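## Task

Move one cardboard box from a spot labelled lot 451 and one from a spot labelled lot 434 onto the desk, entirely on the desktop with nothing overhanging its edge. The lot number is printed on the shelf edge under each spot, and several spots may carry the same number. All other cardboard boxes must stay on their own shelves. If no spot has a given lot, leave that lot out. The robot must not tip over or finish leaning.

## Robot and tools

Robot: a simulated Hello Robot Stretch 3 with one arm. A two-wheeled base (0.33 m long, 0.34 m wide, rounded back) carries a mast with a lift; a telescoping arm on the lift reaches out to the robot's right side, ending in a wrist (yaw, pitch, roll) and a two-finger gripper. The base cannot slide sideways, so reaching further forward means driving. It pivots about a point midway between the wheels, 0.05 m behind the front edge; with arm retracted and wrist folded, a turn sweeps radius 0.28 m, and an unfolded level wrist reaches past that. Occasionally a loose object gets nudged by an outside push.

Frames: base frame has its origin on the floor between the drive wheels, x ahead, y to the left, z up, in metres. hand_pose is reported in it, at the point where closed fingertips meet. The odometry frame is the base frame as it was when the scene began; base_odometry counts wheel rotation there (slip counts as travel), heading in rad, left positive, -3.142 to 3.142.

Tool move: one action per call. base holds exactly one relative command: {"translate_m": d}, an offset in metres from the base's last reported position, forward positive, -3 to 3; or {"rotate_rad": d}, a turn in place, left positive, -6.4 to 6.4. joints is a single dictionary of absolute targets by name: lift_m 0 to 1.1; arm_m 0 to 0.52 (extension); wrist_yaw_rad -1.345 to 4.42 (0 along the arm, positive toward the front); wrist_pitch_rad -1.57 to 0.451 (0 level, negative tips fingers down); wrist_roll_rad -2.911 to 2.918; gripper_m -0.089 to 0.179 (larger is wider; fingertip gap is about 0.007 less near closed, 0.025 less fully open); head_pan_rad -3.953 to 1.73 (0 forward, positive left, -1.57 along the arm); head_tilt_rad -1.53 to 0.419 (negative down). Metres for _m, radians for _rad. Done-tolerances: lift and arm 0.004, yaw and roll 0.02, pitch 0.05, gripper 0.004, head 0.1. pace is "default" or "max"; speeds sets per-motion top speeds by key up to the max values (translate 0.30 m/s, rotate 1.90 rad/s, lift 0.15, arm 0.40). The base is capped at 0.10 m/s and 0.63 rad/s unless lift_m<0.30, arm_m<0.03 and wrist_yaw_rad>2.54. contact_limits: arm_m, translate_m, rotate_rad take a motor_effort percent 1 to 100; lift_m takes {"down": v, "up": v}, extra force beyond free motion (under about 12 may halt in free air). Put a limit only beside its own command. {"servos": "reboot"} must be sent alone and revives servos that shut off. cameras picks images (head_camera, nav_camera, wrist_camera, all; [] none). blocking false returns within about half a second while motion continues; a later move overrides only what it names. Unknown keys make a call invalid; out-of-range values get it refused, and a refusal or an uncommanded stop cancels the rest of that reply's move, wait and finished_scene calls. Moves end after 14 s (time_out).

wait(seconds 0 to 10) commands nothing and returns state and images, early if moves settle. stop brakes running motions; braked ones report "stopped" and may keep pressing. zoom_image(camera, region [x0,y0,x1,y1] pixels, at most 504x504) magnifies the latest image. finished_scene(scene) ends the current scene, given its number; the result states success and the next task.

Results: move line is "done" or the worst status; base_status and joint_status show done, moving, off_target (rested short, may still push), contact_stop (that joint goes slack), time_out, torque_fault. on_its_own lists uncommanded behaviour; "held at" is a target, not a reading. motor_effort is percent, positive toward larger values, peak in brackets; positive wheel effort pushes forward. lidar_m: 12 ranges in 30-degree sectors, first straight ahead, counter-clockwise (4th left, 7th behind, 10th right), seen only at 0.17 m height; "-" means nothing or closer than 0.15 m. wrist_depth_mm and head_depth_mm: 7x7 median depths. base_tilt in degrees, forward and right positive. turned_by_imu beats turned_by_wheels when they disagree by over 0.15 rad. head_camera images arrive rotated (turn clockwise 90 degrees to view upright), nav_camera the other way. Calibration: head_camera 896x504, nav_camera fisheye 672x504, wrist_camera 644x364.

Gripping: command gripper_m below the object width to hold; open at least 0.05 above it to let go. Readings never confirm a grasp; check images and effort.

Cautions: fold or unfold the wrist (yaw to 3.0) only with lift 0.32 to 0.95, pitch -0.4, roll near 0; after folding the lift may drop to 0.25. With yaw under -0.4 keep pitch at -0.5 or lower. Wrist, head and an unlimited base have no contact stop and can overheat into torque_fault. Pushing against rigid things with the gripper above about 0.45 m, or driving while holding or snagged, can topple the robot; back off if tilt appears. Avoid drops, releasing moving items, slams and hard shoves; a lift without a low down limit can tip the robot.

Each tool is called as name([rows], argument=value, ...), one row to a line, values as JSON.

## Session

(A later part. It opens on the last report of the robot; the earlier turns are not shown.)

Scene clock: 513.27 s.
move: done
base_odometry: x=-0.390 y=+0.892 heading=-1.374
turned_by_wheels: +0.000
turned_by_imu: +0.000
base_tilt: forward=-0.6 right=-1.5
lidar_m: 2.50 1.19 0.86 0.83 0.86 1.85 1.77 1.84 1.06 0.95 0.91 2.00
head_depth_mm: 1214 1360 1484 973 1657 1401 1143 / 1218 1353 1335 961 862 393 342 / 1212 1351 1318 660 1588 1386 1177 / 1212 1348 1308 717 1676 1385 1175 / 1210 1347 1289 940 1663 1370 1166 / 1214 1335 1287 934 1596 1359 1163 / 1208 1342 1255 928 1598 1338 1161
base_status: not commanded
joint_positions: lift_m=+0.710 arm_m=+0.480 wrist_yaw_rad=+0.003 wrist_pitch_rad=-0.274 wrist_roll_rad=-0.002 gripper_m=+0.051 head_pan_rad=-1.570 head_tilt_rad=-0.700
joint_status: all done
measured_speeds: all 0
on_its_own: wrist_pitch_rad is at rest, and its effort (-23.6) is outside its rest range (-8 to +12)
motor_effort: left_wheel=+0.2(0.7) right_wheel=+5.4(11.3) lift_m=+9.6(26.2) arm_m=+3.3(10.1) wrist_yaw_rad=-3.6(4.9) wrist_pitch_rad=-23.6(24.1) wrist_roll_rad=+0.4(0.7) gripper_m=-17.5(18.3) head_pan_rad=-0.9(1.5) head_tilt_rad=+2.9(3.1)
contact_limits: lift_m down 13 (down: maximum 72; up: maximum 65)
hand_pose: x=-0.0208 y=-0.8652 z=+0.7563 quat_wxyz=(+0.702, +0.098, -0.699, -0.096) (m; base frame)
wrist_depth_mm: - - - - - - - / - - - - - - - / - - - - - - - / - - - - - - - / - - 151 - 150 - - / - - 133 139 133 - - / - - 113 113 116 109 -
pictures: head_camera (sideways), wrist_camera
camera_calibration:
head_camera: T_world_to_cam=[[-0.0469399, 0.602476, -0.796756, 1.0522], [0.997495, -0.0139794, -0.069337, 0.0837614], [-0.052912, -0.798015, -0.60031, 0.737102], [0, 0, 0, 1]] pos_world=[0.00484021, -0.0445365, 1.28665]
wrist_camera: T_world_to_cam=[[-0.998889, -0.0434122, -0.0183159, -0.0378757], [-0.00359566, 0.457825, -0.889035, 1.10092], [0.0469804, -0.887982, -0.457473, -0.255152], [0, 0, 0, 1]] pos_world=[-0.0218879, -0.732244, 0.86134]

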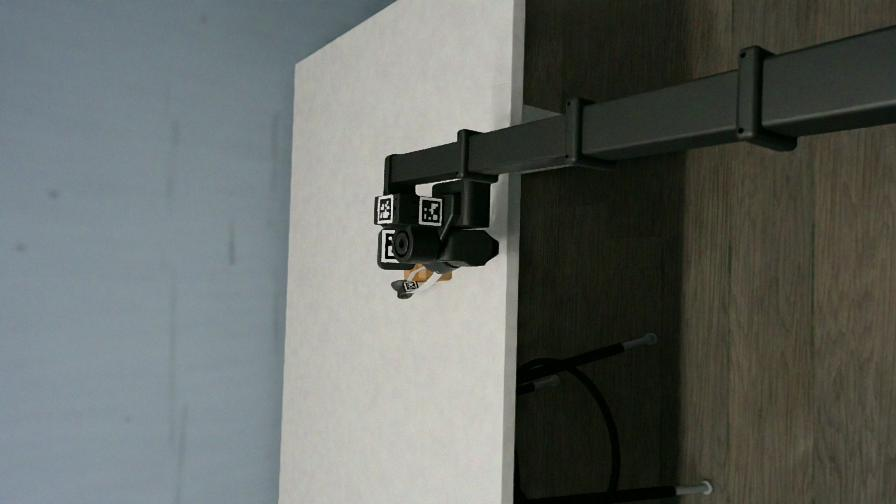

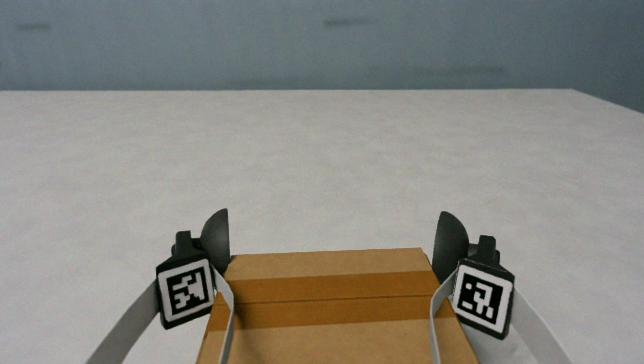

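move(joints={"lift_m": 0.738}, cameras=[])

move(joints={"gripper_m": 0.179}, cameras=["wrist_camera"])

move(joints={"lift_m": 0.9}, cameras=["wrist_camera"])

move(joints={"arm_m": 0.0}, cameras=["head_camera"])

Scene clock: 521.70 s.
move: done
base_odometry: x=-0.390 y=+0.892 heading=-1.374
turned_by_wheels: +0.000
turned_by_imu: +0.000
base_tilt: forward=-0.4 right=-1.0
lidar_m: 2.50 1.19 0.86 0.83 0.86 1.85 1.77 1.83 1.06 0.95 0.91 1.99
head_depth_mm: 1207 1354 1450 969 1648 1393 313 / 1208 1351 1329 961 453 362 320 / 1203 1344 1312 661 1612 1383 1176 / 1206 1347 1294 766 1666 1376 1174 / 1200 1345 1287 935 1654 1359 1165 / 1200 1341 1264 927 1598 1355 1162 / 1196 1344 1246 916 1583 1335 1155
base_status: not commanded
joint_positions: lift_m=+0.738 arm_m=+0.480 wrist_yaw_rad=+0.002 wrist_pitch_rad=-0.374 wrist_roll_rad=-0.002 gripper_m=+0.051 head_pan_rad=-1.570 head_tilt_rad=-0.700
joint_status: all done
measured_speeds: all 0
motor_effort: left_wheel=+0.1(0.5) right_wheel=+4.5(5.4) lift_m=+23.3(29.3) arm_m=-6.9(7.5) wrist_yaw_rad=-2.6(4.4) wrist_pitch_rad=-5.2(23.6) wrist_roll_rad=+0.6(0.8) gripper_m=-17.9(18.1) head_pan_rad=-2.0(2.2) head_tilt_rad=+1.8(2.7)
hand_pose: x=-0.0210 y=-0.8547 z=+0.7606 quat_wxyz=(+0.696, +0.133, -0.694, -0.131) (m; base frame)
wrist_depth_mm: - - - - - - - / - - - - - - - / - - - - - - - / - - - - - - - / - - 149 - 148 - - / - - 131 138 134 - - / - - 116 116 116 117 -
pictures: none
No camera images: "cameras" was empty.

Scene clock: 523.53 s.
move: done
base_odometry: x=-0.390 y=+0.892 heading=-1.374
turned_by_wheels: +0.000
turned_by_imu: +0.000
base_tilt: forward=-0.2 right=-1.0
lidar_m: 2.49 1.19 0.86 0.83 0.86 1.86 1.78 1.84 1.05 0.95 0.91 2.00
head_depth_mm: 1207 1355 1450 968 1655 1396 313 / 1213 1347 1316 958 453 362 320 / 1203 1342 1305 662 1618 1382 1184 / 1204 1344 1290 775 1668 1378 1175 / 1200 1348 1282 931 1644 1361 1168 / 1205 1341 1258 925 1596 1358 1156 / 1202 1335 1250 919 1629 1340 1153
base_status: not commanded
joint_positions: lift_m=+0.738 arm_m=+0.480 wrist_yaw_rad=+0.002 wrist_pitch_rad=-0.412 wrist_roll_rad=-0.002 gripper_m=+0.179 head_pan_rad=-1.570 head_tilt_rad=-0.700
joint_status: all done
measured_speeds: all 0
motor_effort: left_wheel=+0.1(0.6) right_wheel=+4.3(5.0) lift_m=+31.7(31.7) arm_m=-9.2(9.5) wrist_yaw_rad=-2.3(3.5) wrist_pitch_rad=+1.7(5.3) wrist_roll_rad=+0.6(0.8) gripper_m=+0.4(86.6) head_pan_rad=-2.1(2.4) head_tilt_rad=+1.5(2.7)
hand_pose: x=-0.0211 y=-0.8501 z=+0.7520 quat_wxyz=(+0.693, +0.146, -0.691, -0.144) (m; base frame)
wrist_depth_mm: - - - - - - - / - - - - - - - / - - - - - - - / - - - - - - - / - 142 141 141 145 - - / - 126 124 120 123 - - / - - 108 108 110 - 105
pictures: wrist_camera
camera_calibration:
wrist_camera: T_world_to_cam=[[-0.99895, -0.0392382, -0.0236284, -0.0300593], [-0.00328847, 0.575976, -0.81746, 1.1369], [0.0456851, -0.816524, -0.5755, -0.0941828], [0, 0, 0, 1]] pos_world=[-0.0219863, -0.732911, 0.87446]

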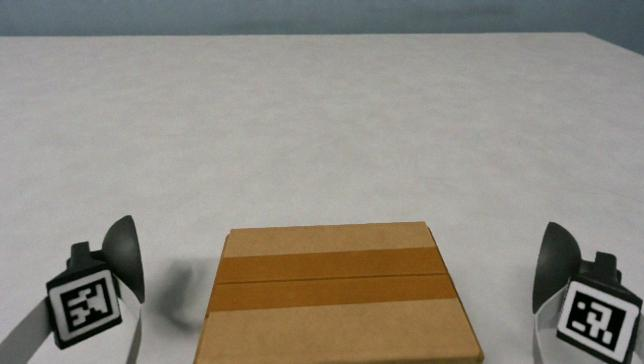

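Scene clock: 525.83 s.
move: done
base_odometry: x=-0.390 y=+0.892 heading=-1.374
turned_by_wheels: +0.000
turned_by_imu: +0.000
base_tilt: forward=-0.3 right=-1.2
lidar_m: 2.50 1.19 0.86 0.83 0.86 1.85 1.77 1.84 1.06 0.95 0.91 1.99
head_depth_mm: 1212 1359 1456 304 - 1360 1195 / 1210 1336 430 369 1503 1352 1177 / 1210 1282 575 951 1639 1378 1171 / 1203 1326 674 911 1671 1372 1170 / 1199 1344 1214 934 1652 1368 1171 / 1193 1335 1268 927 1601 1355 1160 / 1199 1329 1246 914 1630 1335 1152
base_status: not commanded
joint_positions: lift_m=+0.900 arm_m=+0.480 wrist_yaw_rad=+0.002 wrist_pitch_rad=-0.413 wrist_roll_rad=-0.002 gripper_m=+0.179 head_pan_rad=-1.570 head_tilt_rad=-0.700
joint_status: all done
measured_speeds: all 0
motor_effort: left_wheel=+0.3(0.6) right_wheel=+4.0(5.3) lift_m=+29.6(35.4) arm_m=-11.9(12.3) wrist_yaw_rad=-2.1(3.2) wrist_pitch_rad=+2.0(2.1) wrist_roll_rad=+0.5(0.8) gripper_m=+0.5(1.0) head_pan_rad=-2.3(3.1) head_tilt_rad=+1.8(2.5)
hand_pose: x=-0.0211 y=-0.8500 z=+0.9139 quat_wxyz=(+0.693, +0.146, -0.691, -0.144) (m; base frame)
wrist_depth_mm: - - - - - - - / - - - - - - - / - - - - - - - / - - - - - - - / - 142 - - - - - / - 126 - - - - - / - - - - - - 105
pictures: wrist_camera
camera_calibration:
wrist_camera: T_world_to_cam=[[-0.99895, -0.0392184, -0.0236623, -0.0261842], [-0.00328869, 0.57668, -0.816964, 1.26925], [0.0456856, -0.816029, -0.576203, 0.0000820974], [0, 0, 0, 1]] pos_world=[-0.0219863, -0.732912, 1.03636]

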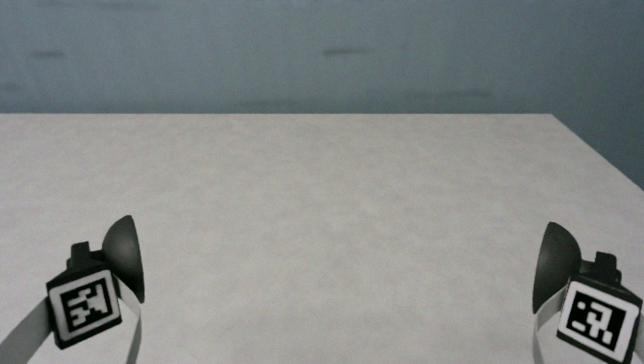

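Scene clock: 530.53 s.
move: done
base_odometry: x=-0.390 y=+0.892 heading=-1.374
turned_by_wheels: +0.000
turned_by_imu: +0.000
base_tilt: forward=-0.2 right=-1.2
lidar_m: 2.50 1.20 0.86 0.83 0.86 1.85 1.77 1.84 1.05 0.95 0.91 1.99
head_depth_mm: 1211 1349 1445 965 1654 - - / 1207 1350 1329 961 1413 - - / 1205 1341 1311 952 1555 291 - / 1210 1345 1297 911 290 290 - / 1200 1350 1281 935 1657 1328 1164 / 1199 1342 1267 927 1563 1358 1162 / 1204 1339 1250 919 1636 1338 1157
base_status: not commanded
joint_positions: lift_m=+0.900 arm_m=+0.001 wrist_yaw_rad=+0.002 wrist_pitch_rad=-0.413 wrist_roll_rad=-0.002 gripper_m=+0.179 head_pan_rad=-1.570 head_tilt_rad=-0.700
joint_status: all done
measured_speeds: all 0
motor_effort: left_wheel=-0.1(0.6) right_wheel=+4.0(4.9) lift_m=+24.3(30.3) arm_m=-12.6(15.1) wrist_yaw_rad=-1.4(3.5) wrist_pitch_rad=+1.9(2.0) wrist_roll_rad=+0.6(0.8) gripper_m=+0.8(1.5) head_pan_rad=-2.5(3.8) head_tilt_rad=+1.4(2.3)
hand_pose: x=-0.0211 y=-0.3706 z=+0.9138 quat_wxyz=(+0.693, +0.146, -0.691, -0.145) (m; base frame)
wrist_depth_mm: - - - - - - - / - - - - - - - / - - - 605 - - - / - - - - - - - / - - - - - - - / 123 141 - - - - - / - - - - - - 105
pictures: head_camera (sideways)
camera_calibration:
head_camera: T_world_to_cam=[[-0.0468152, 0.602542, -0.796713, 1.05215], [0.997496, -0.0141285, -0.0692985, 0.0837052], [-0.0530116, -0.797962, -0.600371, 0.737183], [0, 0, 0, 1]] pos_world=[0.0048403, -0.0445362, 1.28665]

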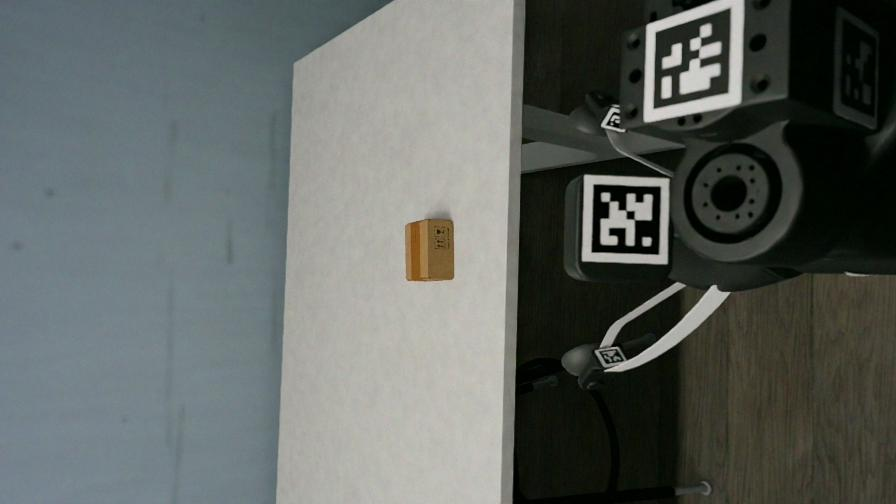

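move(joints={"wrist_yaw_rad": 3.0, "gripper_m": 0.04, "head_pan_rad": 0.3, "head_tilt_rad": -0.45}, cameras=[])

move(base={"translate_m": 1.1}, joints={"lift_m": 0.5}, cameras=["head_camera","nav_camera"])

Scene clock: 539.93 s.
move: done
base_odometry: x=-0.390 y=+0.892 heading=-1.374
turned_by_wheels: +0.000
turned_by_imu: +0.000
base_tilt: forward=-0.3 right=-1.2
lidar_m: 2.50 1.20 0.86 0.83 0.86 1.85 1.77 1.83 1.06 0.95 0.91 1.99
head_depth_mm: 2367 2384 2566 2707 2306 1720 1378 / 2417 2572 2796 2866 2296 1708 1364 / 2509 2689 2808 2988 2268 1705 1362 / 2238 2432 2633 2795 2237 1675 1353 / 1844 1964 2119 2303 2178 1684 1349 / 1478 1558 1647 1745 1859 1667 1349 / 1231 1285 1344 1411 1483 1553 1339
base_status: not commanded
joint_positions: lift_m=+0.900 arm_m=+0.001 wrist_yaw_rad=+2.997 wrist_pitch_rad=-0.413 wrist_roll_rad=-0.002 gripper_m=+0.040 head_pan_rad=+0.307 head_tilt_rad=-0.444
joint_status: all done
measured_speeds: all 0
motor_effort: left_wheel=-0.1(0.6) right_wheel=+4.1(4.8) lift_m=+31.0(31.4) arm_m=-7.9(10.1) wrist_yaw_rad=+2.4(5.3) wrist_pitch_rad=+1.9(2.1) wrist_roll_rad=+0.5(0.8) gripper_m=+0.3(83.8) head_pan_rad=-2.9(5.8) head_tilt_rad=-4.3(6.7)
hand_pose: x=+0.0112 y=+0.0772 z=+0.9138 quat_wxyz=(+0.195, +0.700, +0.095, +0.681) (m; base frame)
wrist_depth_mm: - 137 - - - - - / - 147 - - - - - / - 162 171 - - - - / 986 182 223 - - - - / - - 202 - - - - / - - 127 - 129 - - / - - 260 - - - -
pictures: none
No camera images: "cameras" was empty.

Scene clock: 552.07 s.
move: done
base_odometry: x=-0.175 y=-0.187 heading=-1.374
turned_by_wheels: +0.000
turned_by_imu: +0.000
base_tilt: forward=-0.2 right=-1.2
lidar_m: 1.41 1.22 0.88 0.84 0.88 1.18 2.86 1.73 1.02 1.01 1.46 1.73
head_depth_mm: 1471 1364 1318 1420 1604 1631 1371 / 1513 1632 1691 1825 1724 1640 1362 / 1546 1675 1743 1886 2010 1675 1356 / 1595 1720 1809 1939 2003 1676 1359 / 1626 1775 1831 1916 2073 1666 1349 / 1376 1475 1576 1691 1845 1652 1342 / 1275 1330 1392 1456 1535 1550 1330
base_status: done
joint_positions: lift_m=+0.500 arm_m=+0.001 wrist_yaw_rad=+2.997 wrist_pitch_rad=-0.414 wrist_roll_rad=-0.002 gripper_m=+0.040 head_pan_rad=+0.300 head_tilt_rad=-0.450
joint_status: all done
measured_speeds: all 0
motor_effort: left_wheel=+6.4(9.6) right_wheel=+3.5(12.8) lift_m=+25.5(27.2) arm_m=+2.9(7.9) wrist_yaw_rad=+1.2(3.5) wrist_pitch_rad=+2.1(2.2) wrist_roll_rad=+0.5(0.9) gripper_m=+0.3(1.0) head_pan_rad=-3.1(3.8) head_tilt_rad=-3.9(5.2)
hand_pose: x=+0.0111 y=+0.0770 z=+0.5136 quat_wxyz=(+0.195, +0.700, +0.095, +0.681) (m; base frame)
wrist_depth_mm: - 137 790 - - - - / - 148 - 880 - - - / - 161 170 - - - - / - 183 - - - - - / 909 880 202 867 852 896 891 / 786 777 127 748 129 764 755 / 680 681 261 664 647 660 664
pictures: head_camera (sideways), nav_camera (sideways)
camera_calibration:
head_camera: T_world_to_cam=[[-0.355876, -0.158519, -0.920991, 1.21612], [-0.264479, 0.962303, -0.0634335, 0.0838475], [0.896327, 0.221008, -0.384386, 0.450403], [0, 0, 0, 1]] pos_world=[0.0512557, 0.0125489, 1.29848]
nav_camera: T_world_to_cam=[[0.387668, 0.137745, 0.911449, -1.14543], [0.310954, -0.950357, 0.0113664, 0.0335235], [0.867768, 0.279013, -0.411255, 0.483147], [0, 0, 0, 1]] pos_world=[0.0143636, 0.0548327, 1.24232]

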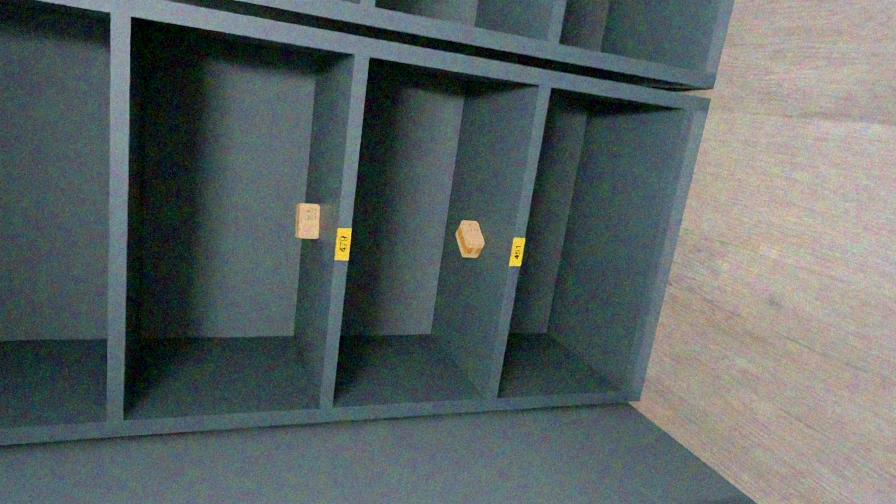

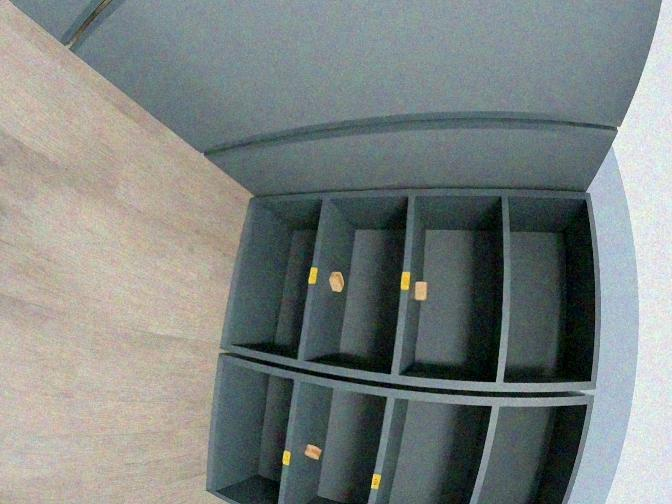

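zoom_image(camera="head_camera", region=[490, 225, 550, 280])

zoom_image(camera="head_camera", region=[310, 220, 370, 275])

Scaled by 8.400 from the camera's 896x504 image, which has a finer 1280x720 frame.

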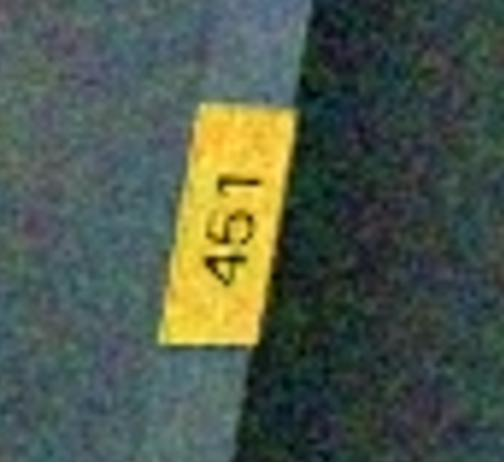

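Scaled by 8.400 from the camera's 896x504 image, which has a finer 1280x720 frame.

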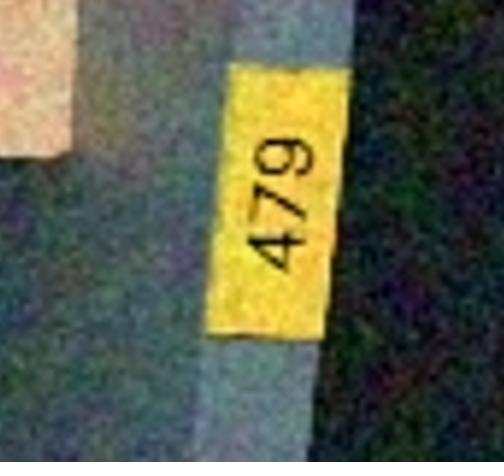

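move(base={"translate_m": 0.82}, joints={"lift_m": 0.62}, cameras=[])

move(base={"rotate_rad": 1.6}, joints={"head_pan_rad": -1.57, "head_tilt_rad": -0.75}, cameras=[])

move(base={"translate_m": 0.3}, cameras=[])

move(joints={"wrist_yaw_rad": 0, "gripper_m": 0.179})

zoom_image(camera="wrist_camera", region=[220, 0, 420, 150])

Scene clock: 582.60 s.
move: done
base_odometry: x=-0.015 y=-0.991 heading=-1.374
turned_by_wheels: +0.000
turned_by_imu: +0.001
base_tilt: forward=-0.3 right=-1.2
lidar_m: 0.60 1.08 0.89 0.85 0.88 1.20 3.66 1.41 1.39 1.41 1.15 1.09
head_depth_mm: 578 870 795 573 609 663 732 / 590 903 968 820 853 942 782 / 603 930 1000 814 1162 1003 851 / 617 961 1029 805 1204 996 873 / 634 989 1062 792 1228 990 1169 / 654 1018 1087 781 1262 986 1200 / 673 1053 1127 781 1293 983 1256
base_status: done
joint_positions: lift_m=+0.620 arm_m=+0.001 wrist_yaw_rad=+2.997 wrist_pitch_rad=-0.414 wrist_roll_rad=-0.002 gripper_m=+0.040 head_pan_rad=+0.300 head_tilt_rad=-0.450
joint_status: all done
measured_speeds: all 0
motor_effort: left_wheel=+0.4(10.4) right_wheel=+9.7(12.8) lift_m=+30.1(34.6) arm_m=+11.7(12.6) wrist_yaw_rad=+1.3(3.4) wrist_pitch_rad=+2.1(2.2) wrist_roll_rad=+0.5(0.8) gripper_m=+0.1(1.1) head_pan_rad=-2.7(3.8) head_tilt_rad=-3.7(4.8)
hand_pose: x=+0.0111 y=+0.0770 z=+0.6336 quat_wxyz=(+0.195, +0.700, +0.095, +0.681) (m; base frame)
wrist_depth_mm: - 137 - 846 - - - / - 147 - 917 - - - / - 161 171 - - - - / - 183 - - - - - / - - 202 - - - - / 914 907 127 883 129 902 - / 790 816 259 795 764 773 742
pictures: none
No camera images: "cameras" was empty.

Scene clock: 586.23 s.
move: done
base_odometry: x=-0.015 y=-0.991 heading=+0.225
turned_by_wheels: +1.600
turned_by_imu: +1.573
base_tilt: forward=-0.4 right=-1.1
lidar_m: 0.86 0.89 1.21 3.65 1.39 1.40 1.41 1.15 1.08 0.60 1.09 0.89
head_depth_mm: 865 922 671 1204 983 1275 1168 / 493 559 632 1143 983 1268 1159 / 493 558 629 741 928 1232 1155 / 866 867 679 1090 938 1237 1151 / 864 897 672 1162 991 1251 1145 / 863 885 666 1153 976 1242 1138 / 864 867 658 1143 975 1234 1132
base_status: done
joint_positions: lift_m=+0.620 arm_m=+0.001 wrist_yaw_rad=+2.997 wrist_pitch_rad=-0.414 wrist_roll_rad=-0.002 gripper_m=+0.040 head_pan_rad=-1.571 head_tilt_rad=-0.750
joint_status: all done
measured_speeds: all 0
motor_effort: left_wheel=-8.7(13.0) right_wheel=+9.7(12.5) lift_m=+30.3(30.9) arm_m=+3.4(12.4) wrist_yaw_rad=+1.8(3.1) wrist_pitch_rad=+2.1(2.2) wrist_roll_rad=+0.7(0.8) gripper_m=+0.1(1.0) head_pan_rad=+3.4(6.2) head_tilt_rad=+3.0(10.1)
hand_pose: x=+0.0111 y=+0.0770 z=+0.6336 quat_wxyz=(+0.195, +0.700, +0.095, +0.681) (m; base frame)
wrist_depth_mm: - 137 - - - - - / - 147 - - - - - / - 161 - - - - - / - 183 - - - - - / - - 203 - - - - / 928 930 127 884 129 894 917 / 805 811 261 791 760 782 797
pictures: none
No camera images: "cameras" was empty.

Scene clock: 590.37 s.
move: done
base_odometry: x=+0.278 y=-0.924 heading=+0.225
turned_by_wheels: +0.000
turned_by_imu: +0.000
base_tilt: forward=-0.3 right=-1.2
lidar_m: 0.56 0.58 0.79 2.19 2.45 1.62 1.70 1.41 0.69 1.05 0.77 0.58
head_depth_mm: 863 894 672 925 925 1138 1172 / 865 922 696 1149 983 1232 1160 / 864 922 688 1179 969 1267 1147 / 863 915 679 1165 998 1257 1149 / 864 777 672 1161 991 1248 1143 / 864 885 663 1146 983 1235 1146 / 865 869 658 1140 973 1237 1136
base_status: done
joint_positions: lift_m=+0.620 arm_m=+0.001 wrist_yaw_rad=+2.997 wrist_pitch_rad=-0.414 wrist_roll_rad=-0.002 gripper_m=+0.040 head_pan_rad=-1.570 head_tilt_rad=-0.750
joint_status: not commanded
measured_speeds: all 0
motor_effort: left_wheel=+4.1(8.7) right_wheel=+5.6(14.5) lift_m=+30.0(30.8) arm_m=-13.0(13.2) wrist_yaw_rad=+2.3(3.7) wrist_pitch_rad=+2.1(2.2) wrist_roll_rad=+0.6(0.8) gripper_m=+0.2(0.9) head_pan_rad=+2.9(4.1) head_tilt_rad=+3.0(4.2)
hand_pose: x=+0.0111 y=+0.0770 z=+0.6336 quat_wxyz=(+0.195, +0.700, +0.095, +0.681) (m; base frame)
wrist_depth_mm: - 137 - - - - - / - 147 - - - - - / - 161 - - - - - / - 183 - - - - - / - - 203 - - - - / 934 927 127 870 129 900 - / 799 822 261 781 766 783 -
pictures: none
No camera images: "cameras" was empty.

Scene clock: 592.87 s.
move: done
base_odometry: x=+0.278 y=-0.924 heading=+0.225
turned_by_wheels: +0.000
turned_by_imu: +0.000
base_tilt: forward=-0.4 right=-1.3
lidar_m: 0.56 0.58 0.79 2.19 2.45 1.62 1.70 1.41 0.69 1.05 0.78 0.58
head_depth_mm: 865 895 673 925 926 1141 1163 / 862 924 697 1147 979 1235 1157 / 866 922 689 1181 969 1264 1151 / 863 916 681 1172 993 1257 472 / 865 777 674 1162 989 1255 1115 / 864 884 663 1151 979 1239 1138 / 867 871 658 1141 976 1235 1137
base_status: not commanded
joint_positions: lift_m=+0.620 arm_m=+0.001 wrist_yaw_rad=+0.003 wrist_pitch_rad=-0.414 wrist_roll_rad=-0.002 gripper_m=+0.179 head_pan_rad=-1.570 head_tilt_rad=-0.750
joint_status: all done
measured_speeds: all 0
motor_effort: left_wheel=+4.1(4.6) right_wheel=+5.0(6.1) lift_m=+29.3(30.5) arm_m=-11.5(13.0) wrist_yaw_rad=-3.2(6.5) wrist_pitch_rad=+2.1(2.2) wrist_roll_rad=+0.7(0.8) gripper_m=+0.7(84.7) head_pan_rad=+3.1(3.9) head_tilt_rad=+3.2(3.5)
hand_pose: x=-0.0208 y=-0.3704 z=+0.6336 quat_wxyz=(+0.693, +0.147, -0.691, -0.144) (m; base frame)
wrist_depth_mm: - 750 - - - 706 - / - - 539 - - 645 - / - - - - - - 457 / - - - - - - - / - 145 - - - - 448 / - 126 - - - 781 - / - - - - - 653 105
pictures: head_camera (sideways), nav_camera (sideways), wrist_camera
camera_calibration:
head_camera: T_world_to_cam=[[-0.046852, 0.641656, -0.765561, 1.01159], [0.997489, -0.0106965, -0.0700111, 0.0846288], [-0.0531119, -0.766918, -0.639543, 0.788169], [0, 0, 0, 1]] pos_world=[0.00483991, -0.0437278, 1.28443]
nav_camera: T_world_to_cam=[[0.0175887, -0.662007, 0.749291, -0.931752], [-0.999788, -0.0196604, 0.00609859, 0.0482942], [0.0106941, -0.74924, -0.662212, 0.814861], [0, 0, 0, 1]] pos_world=[0.0559581, -0.00535056, 1.23747]
wrist_camera: T_world_to_cam=[[-0.998888, -0.0407087, -0.0238007, -0.0140864], [-0.00409805, 0.577755, -0.8162, 0.763559], [0.0469774, -0.815194, -0.577279, 0.230878], [0, 0, 0, 1]] pos_world=[-0.0217876, -0.253513, 0.756162]

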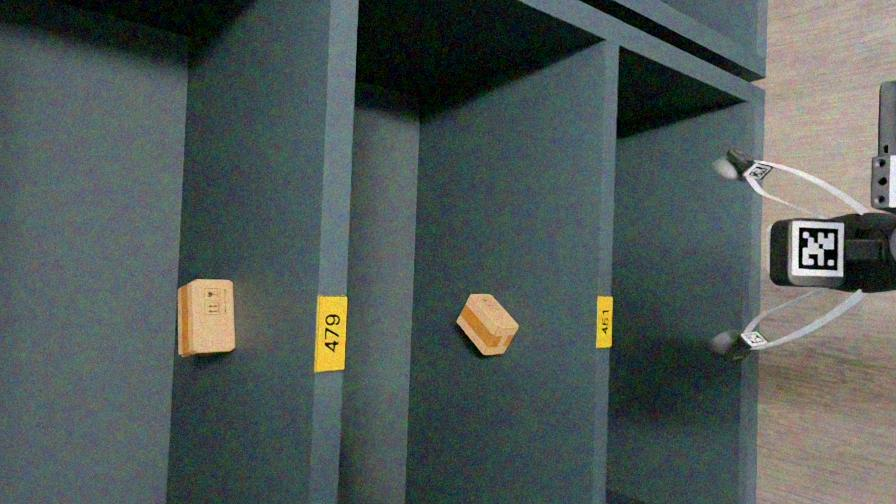

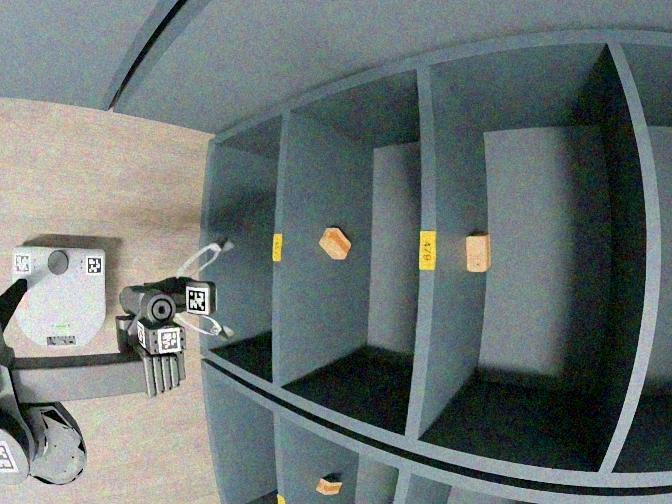

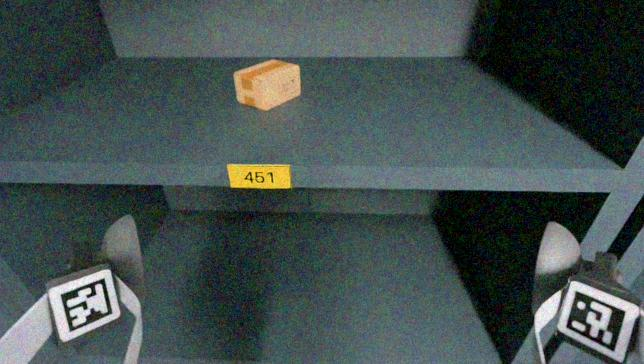

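Scaled by 2.520.

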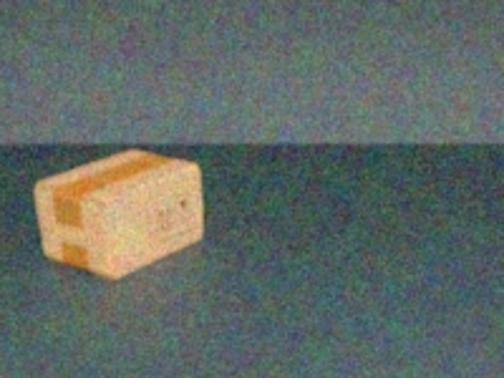

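move(base={"rotate_rad": -0.35}, joints={"lift_m": 0.66}, cameras=[])

move(base={"translate_m": 0.2}, cameras=[])

move(base={"rotate_rad": 0.35}, cameras=[])

move(base={"translate_m": -0.24}, cameras=[])

move(joints={"wrist_yaw_rad": 0.85}, cameras=[])

move(joints={"arm_m": 0.28}, cameras=["wrist_camera","head_camera"])

Scene clock: 624.70 s.
move: done
base_odometry: x=+0.278 y=-0.924 heading=-0.124
turned_by_wheels: -0.350
turned_by_imu: -0.345
base_tilt: forward=-0.3 right=-1.2
lidar_m: 0.56 0.56 0.62 0.99 3.66 1.62 1.72 1.41 0.73 0.69 1.05 0.68
head_depth_mm: 578 839 1390 1198 1487 1353 1162 / 561 629 731 1076 1439 1320 1162 / 655 707 725 880 1034 1269 550 / 832 851 716 1100 1027 1271 445 / 887 898 674 1160 988 1249 1136 / 860 885 662 1142 952 1238 1141 / 832 869 627 1139 924 1233 1130
base_status: done
joint_positions: lift_m=+0.660 arm_m=+0.001 wrist_yaw_rad=+0.003 wrist_pitch_rad=-0.414 wrist_roll_rad=-0.002 gripper_m=+0.179 head_pan_rad=-1.570 head_tilt_rad=-0.750
joint_status: all done
measured_speeds: all 0
motor_effort: left_wheel=+7.9(11.4) right_wheel=-10.5(13.5) lift_m=+26.9(34.1) arm_m=-9.8(10.4) wrist_yaw_rad=-3.8(4.6) wrist_pitch_rad=+2.1(2.2) wrist_roll_rad=+0.3(0.8) gripper_m=+0.6(1.0) head_pan_rad=+3.0(3.9) head_tilt_rad=+2.9(3.2)
hand_pose: x=-0.0209 y=-0.3704 z=+0.6736 quat_wxyz=(+0.693, +0.147, -0.691, -0.145) (m; base frame)
wrist_depth_mm: - - - 775 - - - / - - - - - - - / 503 540 - - 492 - - / - - - - 514 - - / - 144 - - 613 - - / 118 126 - - 688 - - / - - - - 790 797 105
pictures: none
No camera images: "cameras" was empty.

Scene clock: 627.83 s.
move: done
base_odometry: x=+0.476 y=-0.949 heading=-0.124
turned_by_wheels: +0.000
turned_by_imu: +0.001
base_tilt: forward=-0.4 right=-1.2
lidar_m: 0.37 0.37 0.41 0.66 3.74 1.81 1.86 1.55 0.75 0.93 0.72 0.45
head_depth_mm: 718 754 742 870 1043 1326 1161 / 842 856 697 1025 1027 1260 1160 / 889 925 686 1165 1000 1261 551 / 859 908 645 1173 963 1262 445 / 828 883 612 1155 933 1223 1139 / 802 849 602 1115 927 1212 1114 / 777 827 596 1082 920 1155 1089
base_status: done
joint_positions: lift_m=+0.660 arm_m=+0.001 wrist_yaw_rad=+0.003 wrist_pitch_rad=-0.414 wrist_roll_rad=-0.002 gripper_m=+0.179 head_pan_rad=-1.570 head_tilt_rad=-0.750
joint_status: not commanded
measured_speeds: all 0
motor_effort: left_wheel=+5.8(11.3) right_wheel=+3.3(10.6) lift_m=+25.8(27.1) arm_m=-9.8(10.6) wrist_yaw_rad=-2.5(4.4) wrist_pitch_rad=+2.1(2.2) wrist_roll_rad=+0.5(0.8) gripper_m=+0.9(1.4) head_pan_rad=+3.1(3.9) head_tilt_rad=+2.1(3.1)
hand_pose: x=-0.0209 y=-0.3704 z=+0.6736 quat_wxyz=(+0.693, +0.147, -0.691, -0.145) (m; base frame)
wrist_depth_mm: - - - - 749 - - / - - - - 769 - - / - - 503 - - 564 - / - - - - - - - / - 143 - - 989 - - / - 139 - - - - - / - - - - - 790 105
pictures: none
No camera images: "cameras" was empty.

Scene clock: 629.50 s.
move: done
base_odometry: x=+0.476 y=-0.949 heading=+0.225
turned_by_wheels: +0.350
turned_by_imu: +0.344
base_tilt: forward=-0.2 right=-1.2
lidar_m: 0.37 0.39 0.53 1.45 2.35 1.81 1.89 0.75 0.75 0.98 0.53 0.38
head_depth_mm: 804 874 638 1161 957 1221 1171 / 806 876 629 1147 949 1245 1161 / 809 862 624 1141 945 1213 549 / 807 862 614 1139 941 1224 445 / 809 861 609 1136 934 1193 1141 / 810 862 602 1139 923 1238 1140 / 791 817 597 933 885 1051 1109
base_status: done
joint_positions: lift_m=+0.660 arm_m=+0.001 wrist_yaw_rad=+0.003 wrist_pitch_rad=-0.414 wrist_roll_rad=-0.002 gripper_m=+0.179 head_pan_rad=-1.570 head_tilt_rad=-0.750
joint_status: not commanded
measured_speeds: all 0
motor_effort: left_wheel=-9.1(12.9) right_wheel=+8.0(11.4) lift_m=+27.5(27.5) arm_m=-10.6(10.8) wrist_yaw_rad=-3.4(3.8) wrist_pitch_rad=+2.1(2.2) wrist_roll_rad=+0.5(0.8) gripper_m=+0.7(1.2) head_pan_rad=+3.2(3.8) head_tilt_rad=+2.3(2.7)
hand_pose: x=-0.0209 y=-0.3704 z=+0.6736 quat_wxyz=(+0.693, +0.147, -0.691, -0.145) (m; base frame)
wrist_depth_mm: - - - - - - 661 / - - - - - - 676 / - - - - 503 - - / - - - - - - - / - 142 - - - - - / 118 126 - - - - - / - - - - - - 105
pictures: none
No camera images: "cameras" was empty.

Scene clock: 633.03 s.
move: done
base_odometry: x=+0.242 y=-1.003 heading=+0.225
turned_by_wheels: +0.000
turned_by_imu: +0.000
base_tilt: forward=-0.4 right=-1.2
lidar_m: 0.61 0.63 0.87 2.39 2.19 1.63 1.66 1.33 0.61 0.98 0.77 0.63
head_depth_mm: 791 817 636 782 820 1001 1168 / 807 875 628 1109 949 1073 1155 / 804 870 622 1143 943 1210 550 / 808 862 616 1136 941 1224 444 / 808 861 608 1135 933 1198 1144 / 807 859 603 1136 929 1237 1138 / 809 863 596 1141 919 1237 1133
base_status: done
joint_positions: lift_m=+0.660 arm_m=+0.001 wrist_yaw_rad=+0.003 wrist_pitch_rad=-0.414 wrist_roll_rad=-0.002 gripper_m=+0.179 head_pan_rad=-1.570 head_tilt_rad=-0.750
joint_status: not commanded
measured_speeds: all 0
motor_effort: left_wheel=-3.6(13.3) right_wheel=-7.7(11.2) lift_m=+30.4(30.7) arm_m=-12.9(13.3) wrist_yaw_rad=-3.6(4.5) wrist_pitch_rad=+2.1(2.2) wrist_roll_rad=+0.6(0.8) gripper_m=+0.2(1.3) head_pan_rad=+2.5(3.8) head_tilt_rad=+1.6(2.6)
hand_pose: x=-0.0209 y=-0.3704 z=+0.6736 quat_wxyz=(+0.693, +0.147, -0.691, -0.145) (m; base frame)
wrist_depth_mm: 697 - - - - - - / - - - - - - - / - - 512 - - - - / - - - - - - - / - 142 - - - - 372 / - 126 - - - - 399 / - - - - - - 105
pictures: none
No camera images: "cameras" was empty.

Scene clock: 634.43 s.
move: done
base_odometry: x=+0.242 y=-1.003 heading=+0.225
turned_by_wheels: +0.000
turned_by_imu: +0.000
base_tilt: forward=-0.3 right=-1.2
lidar_m: 0.61 0.63 0.86 2.39 2.19 1.63 1.66 1.33 0.61 0.98 0.77 0.63
head_depth_mm: 791 821 637 785 822 998 1159 / 809 877 630 1103 948 1080 1159 / 806 867 622 1138 944 1230 1151 / 805 859 615 1133 936 1229 1148 / 808 862 609 1131 934 1200 431 / 808 862 601 1132 927 1235 1113 / 809 863 594 1138 919 1236 1135
base_status: not commanded
joint_positions: lift_m=+0.660 arm_m=+0.001 wrist_yaw_rad=+0.847 wrist_pitch_rad=-0.414 wrist_roll_rad=-0.002 gripper_m=+0.179 head_pan_rad=-1.570 head_tilt_rad=-0.750
joint_status: all done
measured_speeds: all 0
motor_effort: left_wheel=-3.5(4.1) right_wheel=-7.7(8.2) lift_m=+31.2(31.5) arm_m=-12.3(13.3) wrist_yaw_rad=+2.9(5.2) wrist_pitch_rad=+2.1(2.2) wrist_roll_rad=+0.8(0.8) gripper_m=+0.6(1.0) head_pan_rad=+3.2(3.6) head_tilt_rad=+1.4(2.4)
hand_pose: x=+0.1470 y=-0.2946 z=+0.6736 quat_wxyz=(+0.691, +0.417, -0.570, +0.152) (m; base frame)
wrist_depth_mm: 415 461 - - 787 - - / 436 - - - - - - / 457 - - - - - 434 / - - - - - - 435 / 492 143 - - - - - / - 126 - - - - - / - 662 826 811 - - 105
pictures: none
No camera images: "cameras" was empty.

Scene clock: 637.70 s.
move: done
base_odometry: x=+0.242 y=-1.003 heading=+0.225
turned_by_wheels: +0.000
turned_by_imu: +0.000
base_tilt: forward=-0.3 right=-1.1
lidar_m: 0.61 0.63 0.87 2.40 2.19 1.63 1.66 1.34 0.60 0.98 0.77 0.63
head_depth_mm: 794 821 637 785 823 1000 1150 / 807 877 629 1105 925 434 370 / 807 866 622 1137 554 1201 1148 / 808 863 615 1136 588 1227 1149 / 806 862 608 1137 665 1219 1141 / 806 864 602 1136 929 1238 1140 / 807 865 595 1137 919 1233 1134
base_status: not commanded
joint_positions: lift_m=+0.660 arm_m=+0.280 wrist_yaw_rad=+0.847 wrist_pitch_rad=-0.414 wrist_roll_rad=-0.002 gripper_m=+0.179 head_pan_rad=-1.570 head_tilt_rad=-0.750
joint_status: all done
measured_speeds: all 0
motor_effort: left_wheel=-3.5(4.3) right_wheel=-7.9(8.6) lift_m=+27.9(31.2) arm_m=+12.5(15.0) wrist_yaw_rad=+1.0(3.0) wrist_pitch_rad=+2.1(2.2) wrist_roll_rad=+0.8(0.8) gripper_m=+0.7(1.2) head_pan_rad=+2.7(3.8) head_tilt_rad=+1.2(2.3)
hand_pose: x=+0.1471 y=-0.5740 z=+0.6736 quat_wxyz=(+0.691, +0.417, -0.570, +0.152) (m; base frame)
wrist_depth_mm: 408 - - - - - - / 433 - - - - - - / 461 - - - - - - / - - - - - - - / - 142 - - 308 296 - / - 126 317 309 305 294 312 / - - 285 275 274 266 105
pictures: head_camera (sideways), wrist_camera
camera_calibration:
head_camera: T_world_to_cam=[[-0.0468577, 0.641547, -0.765651, 1.0117], [0.997489, -0.0107023, -0.0700137, 0.0846319], [-0.0531113, -0.767009, -0.639435, 0.788026], [0, 0, 0, 1]] pos_world=[0.00483989, -0.0437284, 1.28443]
wrist_camera: T_world_to_cam=[[-0.633216, -0.77361, -0.0237636, -0.328267], [-0.434557, 0.380766, -0.816197, 0.864725], [0.640467, -0.506503, -0.577284, 0.170067], [0, 0, 0, 1]] pos_world=[0.0589857, -0.497069, 0.796162]

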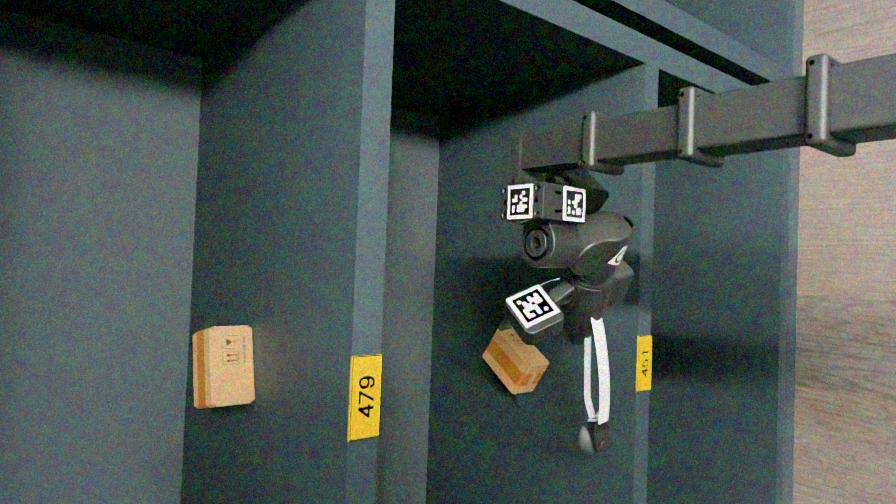

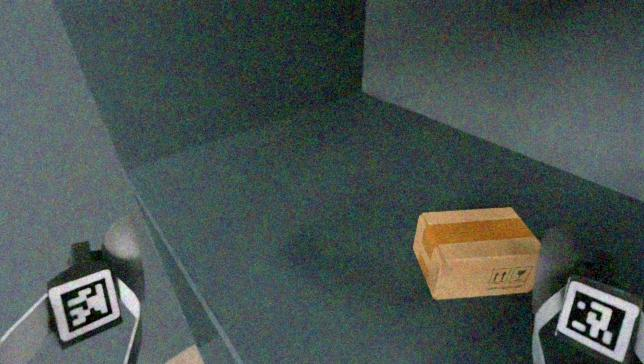

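move(joints={"arm_m": 0.44}, base={"translate_m": 0.013}, cameras=[])

move(joints={"lift_m": 0.61}, speeds={"lift_m": 0.05}, cameras=["wrist_camera"])

Scene clock: 652.00 s.
move: done
base_odometry: x=+0.255 y=-1.000 heading=+0.225
turned_by_wheels: +0.000
turned_by_imu: +0.000
base_tilt: forward=-0.4 right=-1.3
lidar_m: 0.60 0.62 0.85 2.34 1.91 1.63 1.67 1.35 0.61 0.98 0.75 0.62
head_depth_mm: 794 829 636 819 837 963 1168 / 808 875 631 1105 926 441 372 / 807 869 622 691 870 1203 1148 / 805 861 614 733 938 1234 1146 / 806 859 610 1079 935 1211 1143 / 805 860 603 1136 923 1237 1139 / 807 863 595 1128 919 1235 1141
base_status: done
joint_positions: lift_m=+0.660 arm_m=+0.440 wrist_yaw_rad=+0.847 wrist_pitch_rad=-0.414 wrist_roll_rad=-0.002 gripper_m=+0.179 head_pan_rad=-1.570 head_tilt_rad=-0.750
joint_status: all done
measured_speeds: all 0
motor_effort: left_wheel=+5.7(9.0) right_wheel=+5.9(9.0) lift_m=+23.9(25.0) arm_m=+13.4(14.8) wrist_yaw_rad=+1.4(3.2) wrist_pitch_rad=+2.1(2.2) wrist_roll_rad=+0.7(0.8) gripper_m=+0.9(1.1) head_pan_rad=+2.9(3.8) head_tilt_rad=+0.5(1.5)
hand_pose: x=+0.1471 y=-0.7340 z=+0.6736 quat_wxyz=(+0.691, +0.417, -0.570, +0.152) (m; base frame)
wrist_depth_mm: - - - 520 - 300 259 / - - - 574 - 317 268 / - - - 569 - 322 281 / - - - - 446 334 291 / - 142 - - - - 300 / - 144 313 307 315 312 292 / 265 276 278 222 233 267 105
pictures: none
No camera images: "cameras" was empty.

Scene clock: 653.53 s.
move: done
base_odometry: x=+0.255 y=-1.000 heading=+0.225
turned_by_wheels: +0.000
turned_by_imu: +0.000
base_tilt: forward=-0.3 right=-1.2
lidar_m: 0.60 0.62 0.85 2.34 1.91 1.63 1.67 1.35 0.61 0.98 0.75 0.62
head_depth_mm: 792 833 636 820 834 964 1163 / 802 875 630 1105 956 866 421 / 805 868 622 1107 625 1181 1128 / 807 859 616 1133 888 1224 1150 / 804 861 609 1138 909 1216 1143 / 808 861 603 1141 902 1236 1138 / 807 861 595 1136 921 1234 1127
base_status: not commanded
joint_positions: lift_m=+0.610 arm_m=+0.440 wrist_yaw_rad=+0.847 wrist_pitch_rad=-0.414 wrist_roll_rad=-0.002 gripper_m=+0.179 head_pan_rad=-1.570 head_tilt_rad=-0.750
joint_status: all done
measured_speeds: all 0
motor_effort: left_wheel=+5.8(6.2) right_wheel=+4.7(5.9) lift_m=+23.2(26.2) arm_m=+12.3(13.8) wrist_yaw_rad=+2.1(3.1) wrist_pitch_rad=+2.1(2.2) wrist_roll_rad=+0.8(0.8) gripper_m=+0.5(1.2) head_pan_rad=+2.8(3.5) head_tilt_rad=+1.0(1.7)
hand_pose: x=+0.1471 y=-0.7340 z=+0.6236 quat_wxyz=(+0.691, +0.417, -0.570, +0.152) (m; base frame)
wrist_depth_mm: - - - 521 - 302 258 / - - - 560 - 317 268 / - - - - - 324 279 / - - - - - 332 291 / 316 293 302 299 298 294 293 / - 242 257 194 200 254 252 / 214 219 223 170 169 220 105
pictures: wrist_camera
camera_calibration:
wrist_camera: T_world_to_cam=[[-0.633216, -0.77361, -0.0237636, -0.453233], [-0.434557, 0.380766, -0.816197, 0.884837], [0.640467, -0.506503, -0.577284, 0.0601621], [0, 0, 0, 1]] pos_world=[0.0589857, -0.657069, 0.746162]

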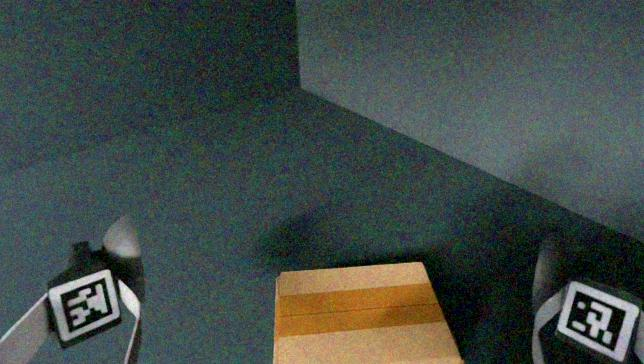

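move(joints={"arm_m": 0.466}, base={"translate_m": 0.015}, cameras=[])

move(joints={"lift_m": 0.553}, speeds={"lift_m": 0.04}, contact_limits={"lift_m": {"down": 14}}, cameras=["wrist_camera"])

Scene clock: 664.37 s.
move: done
base_odometry: x=+0.269 y=-0.997 heading=+0.225
turned_by_wheels: +0.000
turned_by_imu: +0.000
base_tilt: forward=-0.3 right=-1.2
lidar_m: 0.58 0.61 0.83 2.28 2.21 1.64 1.68 1.36 0.62 0.98 0.74 0.60
head_depth_mm: 808 850 638 854 845 961 1165 / 807 874 628 1136 950 867 421 / 807 863 623 1063 633 1171 1127 / 807 861 616 912 912 1224 1149 / 807 863 610 1119 927 1228 1141 / 807 859 602 1135 926 1237 1134 / 806 864 595 1131 920 1234 1136
base_status: done
joint_positions: lift_m=+0.610 arm_m=+0.466 wrist_yaw_rad=+0.847 wrist_pitch_rad=-0.414 wrist_roll_rad=-0.002 gripper_m=+0.179 head_pan_rad=-1.570 head_tilt_rad=-0.750
joint_status: all done
measured_speeds: all 0
motor_effort: left_wheel=+5.1(9.3) right_wheel=+4.4(9.4) lift_m=+23.4(24.0) arm_m=+13.2(14.7) wrist_yaw_rad=+2.1(3.6) wrist_pitch_rad=+2.1(2.2) wrist_roll_rad=+0.5(0.8) gripper_m=+0.7(1.2) head_pan_rad=+2.7(3.2) head_tilt_rad=+0.2(0.9)
hand_pose: x=+0.1471 y=-0.7599 z=+0.6236 quat_wxyz=(+0.691, +0.417, -0.570, +0.152) (m; base frame)
wrist_depth_mm: - - - 503 326 277 235 / - - - 534 - 296 246 / - - - - - 310 260 / - - - - 333 327 273 / 317 294 299 299 297 296 277 / - 243 256 256 254 252 252 / 214 218 222 170 173 220 105
pictures: none
No camera images: "cameras" was empty.

Scene clock: 666.27 s.
move: done
base_odometry: x=+0.269 y=-0.997 heading=+0.225
turned_by_wheels: +0.000
turned_by_imu: +0.000
base_tilt: forward=-0.4 right=-1.2
lidar_m: 0.58 0.60 0.83 2.29 2.21 1.65 1.69 1.36 0.62 0.98 0.74 0.60
head_depth_mm: 805 849 634 855 847 963 1163 / 809 879 627 1129 955 1082 495 / 807 866 623 1136 717 587 1087 / 805 859 617 1132 887 1224 1149 / 807 862 607 1136 905 1224 1140 / 808 861 602 1140 914 1241 1135 / 808 864 595 1139 920 1234 1131
base_status: not commanded
joint_positions: lift_m=+0.553 arm_m=+0.466 wrist_yaw_rad=+0.847 wrist_pitch_rad=-0.414 wrist_roll_rad=-0.002 gripper_m=+0.179 head_pan_rad=-1.570 head_tilt_rad=-0.750
joint_status: all done
measured_speeds: all 0
motor_effort: left_wheel=+4.9(5.8) right_wheel=+4.9(5.3) lift_m=+24.5(25.9) arm_m=+11.5(13.2) wrist_yaw_rad=+2.8(2.9) wrist_pitch_rad=+2.1(2.2) wrist_roll_rad=+0.8(0.8) gripper_m=+0.5(1.0) head_pan_rad=+3.0(3.3) head_tilt_rad=+0.1(0.9)
contact_limits: lift_m down 14 (down: maximum 72; up: maximum 65)
hand_pose: x=+0.1471 y=-0.7599 z=+0.5666 quat_wxyz=(+0.691, +0.417, -0.570, +0.152) (m; base frame)
wrist_depth_mm: - - - 497 328 279 235 / - - - - 338 295 245 / 327 323 320 317 316 301 259 / 270 268 267 265 262 260 252 / 223 221 221 147 151 216 215 / 123 144 130 125 125 184 183 / 156 160 113 109 112 157 107
pictures: wrist_camera
camera_calibration:
wrist_camera: T_world_to_cam=[[-0.633216, -0.77361, -0.0237636, -0.474701], [-0.434557, 0.380766, -0.816197, 0.848214], [0.640467, -0.506503, -0.577284, 0.0140879], [0, 0, 0, 1]] pos_world=[0.0589857, -0.683069, 0.689162]

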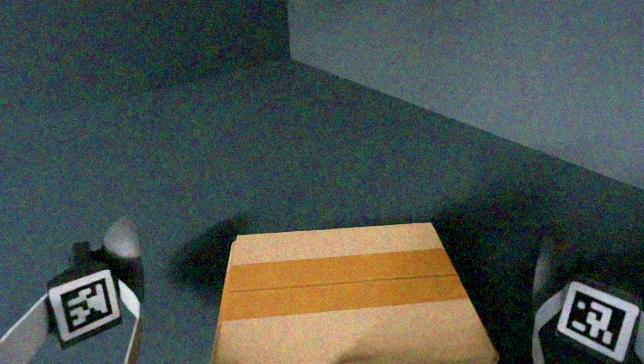

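move(joints={"gripper_m": 0.05}, cameras=[])

move(joints={"lift_m": 0.64}, cameras=["wrist_camera"])

move(joints={"arm_m": 0.0}, cameras=[])

move(joints={"wrist_yaw_rad": 2.4}, cameras=["wrist_camera"])

Scene clock: 675.40 s.
move: done
base_odometry: x=+0.269 y=-0.997 heading=+0.225
turned_by_wheels: +0.000
turned_by_imu: +0.000
base_tilt: forward=-0.4 right=-1.2
lidar_m: 0.58 0.60 0.83 2.29 2.21 1.64 1.68 1.36 0.62 0.98 0.74 0.60
head_depth_mm: 808 848 638 855 848 967 1166 / 805 878 628 1134 953 1086 496 / 807 870 624 1134 715 584 1089 / 807 864 615 1135 891 1226 1152 / 806 862 610 1137 908 1217 1144 / 808 866 603 1142 929 1239 1133 / 806 864 597 1134 921 1237 1132
base_status: not commanded
joint_positions: lift_m=+0.553 arm_m=+0.466 wrist_yaw_rad=+0.850 wrist_pitch_rad=-0.385 wrist_roll_rad=-0.002 gripper_m=+0.051 head_pan_rad=-1.570 head_tilt_rad=-0.750
joint_status: all done
measured_speeds: all 0
motor_effort: left_wheel=+4.6(5.5) right_wheel=+5.0(5.5) lift_m=+19.1(31.4) arm_m=+9.0(9.9) wrist_yaw_rad=-0.6(2.7) wrist_pitch_rad=-3.3(4.1) wrist_roll_rad=+0.5(0.7) gripper_m=-18.2(89.8) head_pan_rad=+2.7(3.3) head_tilt_rad=-0.4(1.5)
contact_limits: lift_m down 14 (down: maximum 72; up: maximum 65)
hand_pose: x=+0.1502 y=-0.7618 z=+0.5732 quat_wxyz=(+0.689, +0.409, -0.575, +0.163) (m; base frame)
wrist_depth_mm: - - - 489 329 278 235 / - - - 515 - 294 245 / - - - - 352 309 258 / 291 290 287 285 282 281 261 / 237 235 226 232 231 230 228 / 199 192 135 138 133 189 193 / 177 125 116 116 116 123 168
pictures: none
No camera images: "cameras" was empty.

Scene clock: 677.03 s.
move: done
base_odometry: x=+0.269 y=-0.997 heading=+0.225
turned_by_wheels: +0.000
turned_by_imu: +0.000
base_tilt: forward=-0.3 right=-1.1
lidar_m: 0.58 0.60 0.83 2.28 2.21 1.64 1.68 1.36 0.62 0.98 0.74 0.60
head_depth_mm: 804 850 636 856 850 960 1161 / 806 876 629 1134 948 474 387 / 807 867 623 726 869 1206 1134 / 809 858 616 770 937 1227 1143 / 804 863 609 934 932 1219 1140 / 804 859 601 1133 927 1243 1138 / 807 864 594 1136 922 1234 1133
base_status: not commanded
joint_positions: lift_m=+0.640 arm_m=+0.466 wrist_yaw_rad=+0.850 wrist_pitch_rad=-0.420 wrist_roll_rad=-0.002 gripper_m=+0.051 head_pan_rad=-1.570 head_tilt_rad=-0.750
joint_status: all done
measured_speeds: all 0
motor_effort: left_wheel=+4.3(4.9) right_wheel=+4.5(5.5) lift_m=+31.4(34.7) arm_m=+7.2(8.8) wrist_yaw_rad=-0.1(2.0) wrist_pitch_rad=+3.3(3.5) wrist_roll_rad=+0.5(0.9) gripper_m=-17.7(18.2) head_pan_rad=+2.4(3.2) head_tilt_rad=-0.9(1.5)
hand_pose: x=+0.1470 y=-0.7590 z=+0.6523 quat_wxyz=(+0.692, +0.419, -0.568, +0.151) (m; base frame)
wrist_depth_mm: - - - 497 326 278 236 / - - - 546 - 295 245 / - - - - - 311 260 / - - - - - 320 273 / - 322 148 147 147 320 287 / 295 284 135 138 133 277 279 / 263 124 118 117 117 123 249
pictures: wrist_camera
camera_calibration:
wrist_camera: T_world_to_cam=[[-0.631131, -0.775308, -0.0239102, -0.473461], [-0.439253, 0.382635, -0.812802, 0.917635], [0.639321, -0.502482, -0.582049, 0.0704955], [0, 0, 0, 1]] pos_world=[0.059189, -0.682775, 0.775567]

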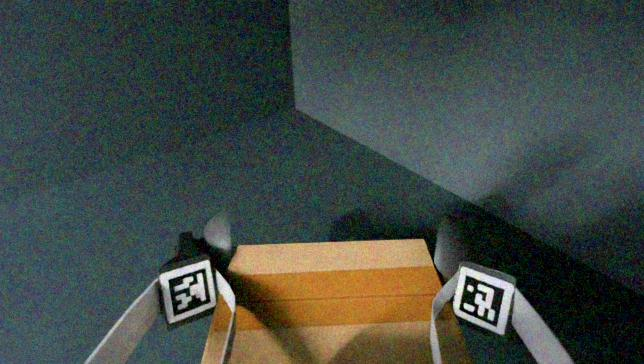

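Scene clock: 681.63 s.
move: done
base_odometry: x=+0.269 y=-0.997 heading=+0.225
turned_by_wheels: +0.000
turned_by_imu: +0.000
base_tilt: forward=-0.4 right=-1.1
lidar_m: 0.58 0.60 0.83 2.28 2.21 1.64 1.68 1.36 0.62 0.98 0.74 0.60
head_depth_mm: 804 851 637 855 847 963 1161 / 806 875 630 1139 950 1162 1156 / 807 869 623 1138 946 1236 1148 / 806 861 614 1137 941 1224 1150 / 807 862 610 1134 931 1220 449 / 807 862 604 1132 926 1241 556 / 807 864 595 1142 919 1234 1071
base_status: not commanded
joint_positions: lift_m=+0.640 arm_m=+0.001 wrist_yaw_rad=+0.850 wrist_pitch_rad=-0.420 wrist_roll_rad=-0.002 gripper_m=+0.051 head_pan_rad=-1.570 head_tilt_rad=-0.750
joint_status: all done
measured_speeds: all 0
motor_effort: left_wheel=+4.2(5.0) right_wheel=+5.3(5.6) lift_m=+25.4(31.6) arm_m=-12.3(14.5) wrist_yaw_rad=-1.4(2.3) wrist_pitch_rad=+3.3(3.4) wrist_roll_rad=+0.5(0.8) gripper_m=-17.5(18.3) head_pan_rad=+2.6(3.3) head_tilt_rad=-1.8(2.0)
hand_pose: x=+0.1469 y=-0.2935 z=+0.6522 quat_wxyz=(+0.692, +0.419, -0.568, +0.151) (m; base frame)
wrist_depth_mm: 397 441 - - - - - / 416 454 - - - - - / 442 - - - - - - / 456 - - - - - - / - - 148 147 147 - 321 / 529 - 135 138 133 - 299 / - 92 118 117 117 117 -
pictures: none
No camera images: "cameras" was empty.

Scene clock: 683.40 s.
move: done
base_odometry: x=+0.269 y=-0.997 heading=+0.225
turned_by_wheels: +0.000
turned_by_imu: +0.000
base_tilt: forward=-0.3 right=-1.2
lidar_m: 0.58 0.61 0.83 2.29 2.21 1.64 1.68 1.36 0.62 0.98 0.74 0.60
head_depth_mm: 808 852 637 855 844 964 1166 / 808 878 632 1135 952 1160 1158 / 807 868 624 1133 944 1240 1153 / 806 861 617 1142 937 1227 443 / 806 861 609 1139 929 1224 1137 / 808 860 604 1131 926 1245 1134 / 807 866 595 1133 921 1236 1134
base_status: not commanded
joint_positions: lift_m=+0.640 arm_m=+0.001 wrist_yaw_rad=+2.397 wrist_pitch_rad=-0.420 wrist_roll_rad=-0.002 gripper_m=+0.051 head_pan_rad=-1.570 head_tilt_rad=-0.750
joint_status: all done
measured_speeds: all 0
motor_effort: left_wheel=+4.4(4.9) right_wheel=+4.5(5.6) lift_m=+27.4(27.8) arm_m=-11.0(13.0) wrist_yaw_rad=+2.2(6.2) wrist_pitch_rad=+3.3(3.3) wrist_roll_rad=+0.8(0.8) gripper_m=-17.8(18.4) head_pan_rad=+2.3(3.0) head_tilt_rad=-1.4(2.7)
hand_pose: x=+0.1306 y=+0.0192 z=+0.6522 quat_wxyz=(+0.389, +0.697, -0.114, +0.591) (m; base frame)
wrist_depth_mm: - - - - - - - / - - - - - - - / - - - - - - - / - - - - - - - / - - - - 147 - - / 927 124 135 138 133 - 868 / 844 124 118 117 117 120 554
pictures: wrist_camera
camera_calibration:
wrist_camera: T_world_to_cam=[[0.759891, -0.649611, -0.0239005, -0.0645802], [-0.393153, -0.429994, -0.812733, 0.622241], [0.517683, 0.626986, -0.582145, 0.466197], [0, 0, 0, 1]] pos_world=[0.0523674, -0.0666909, 0.775567]

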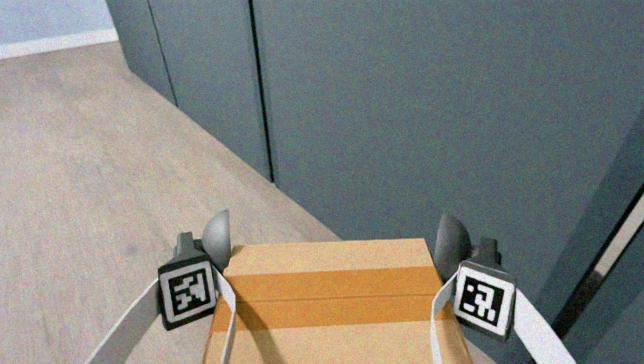

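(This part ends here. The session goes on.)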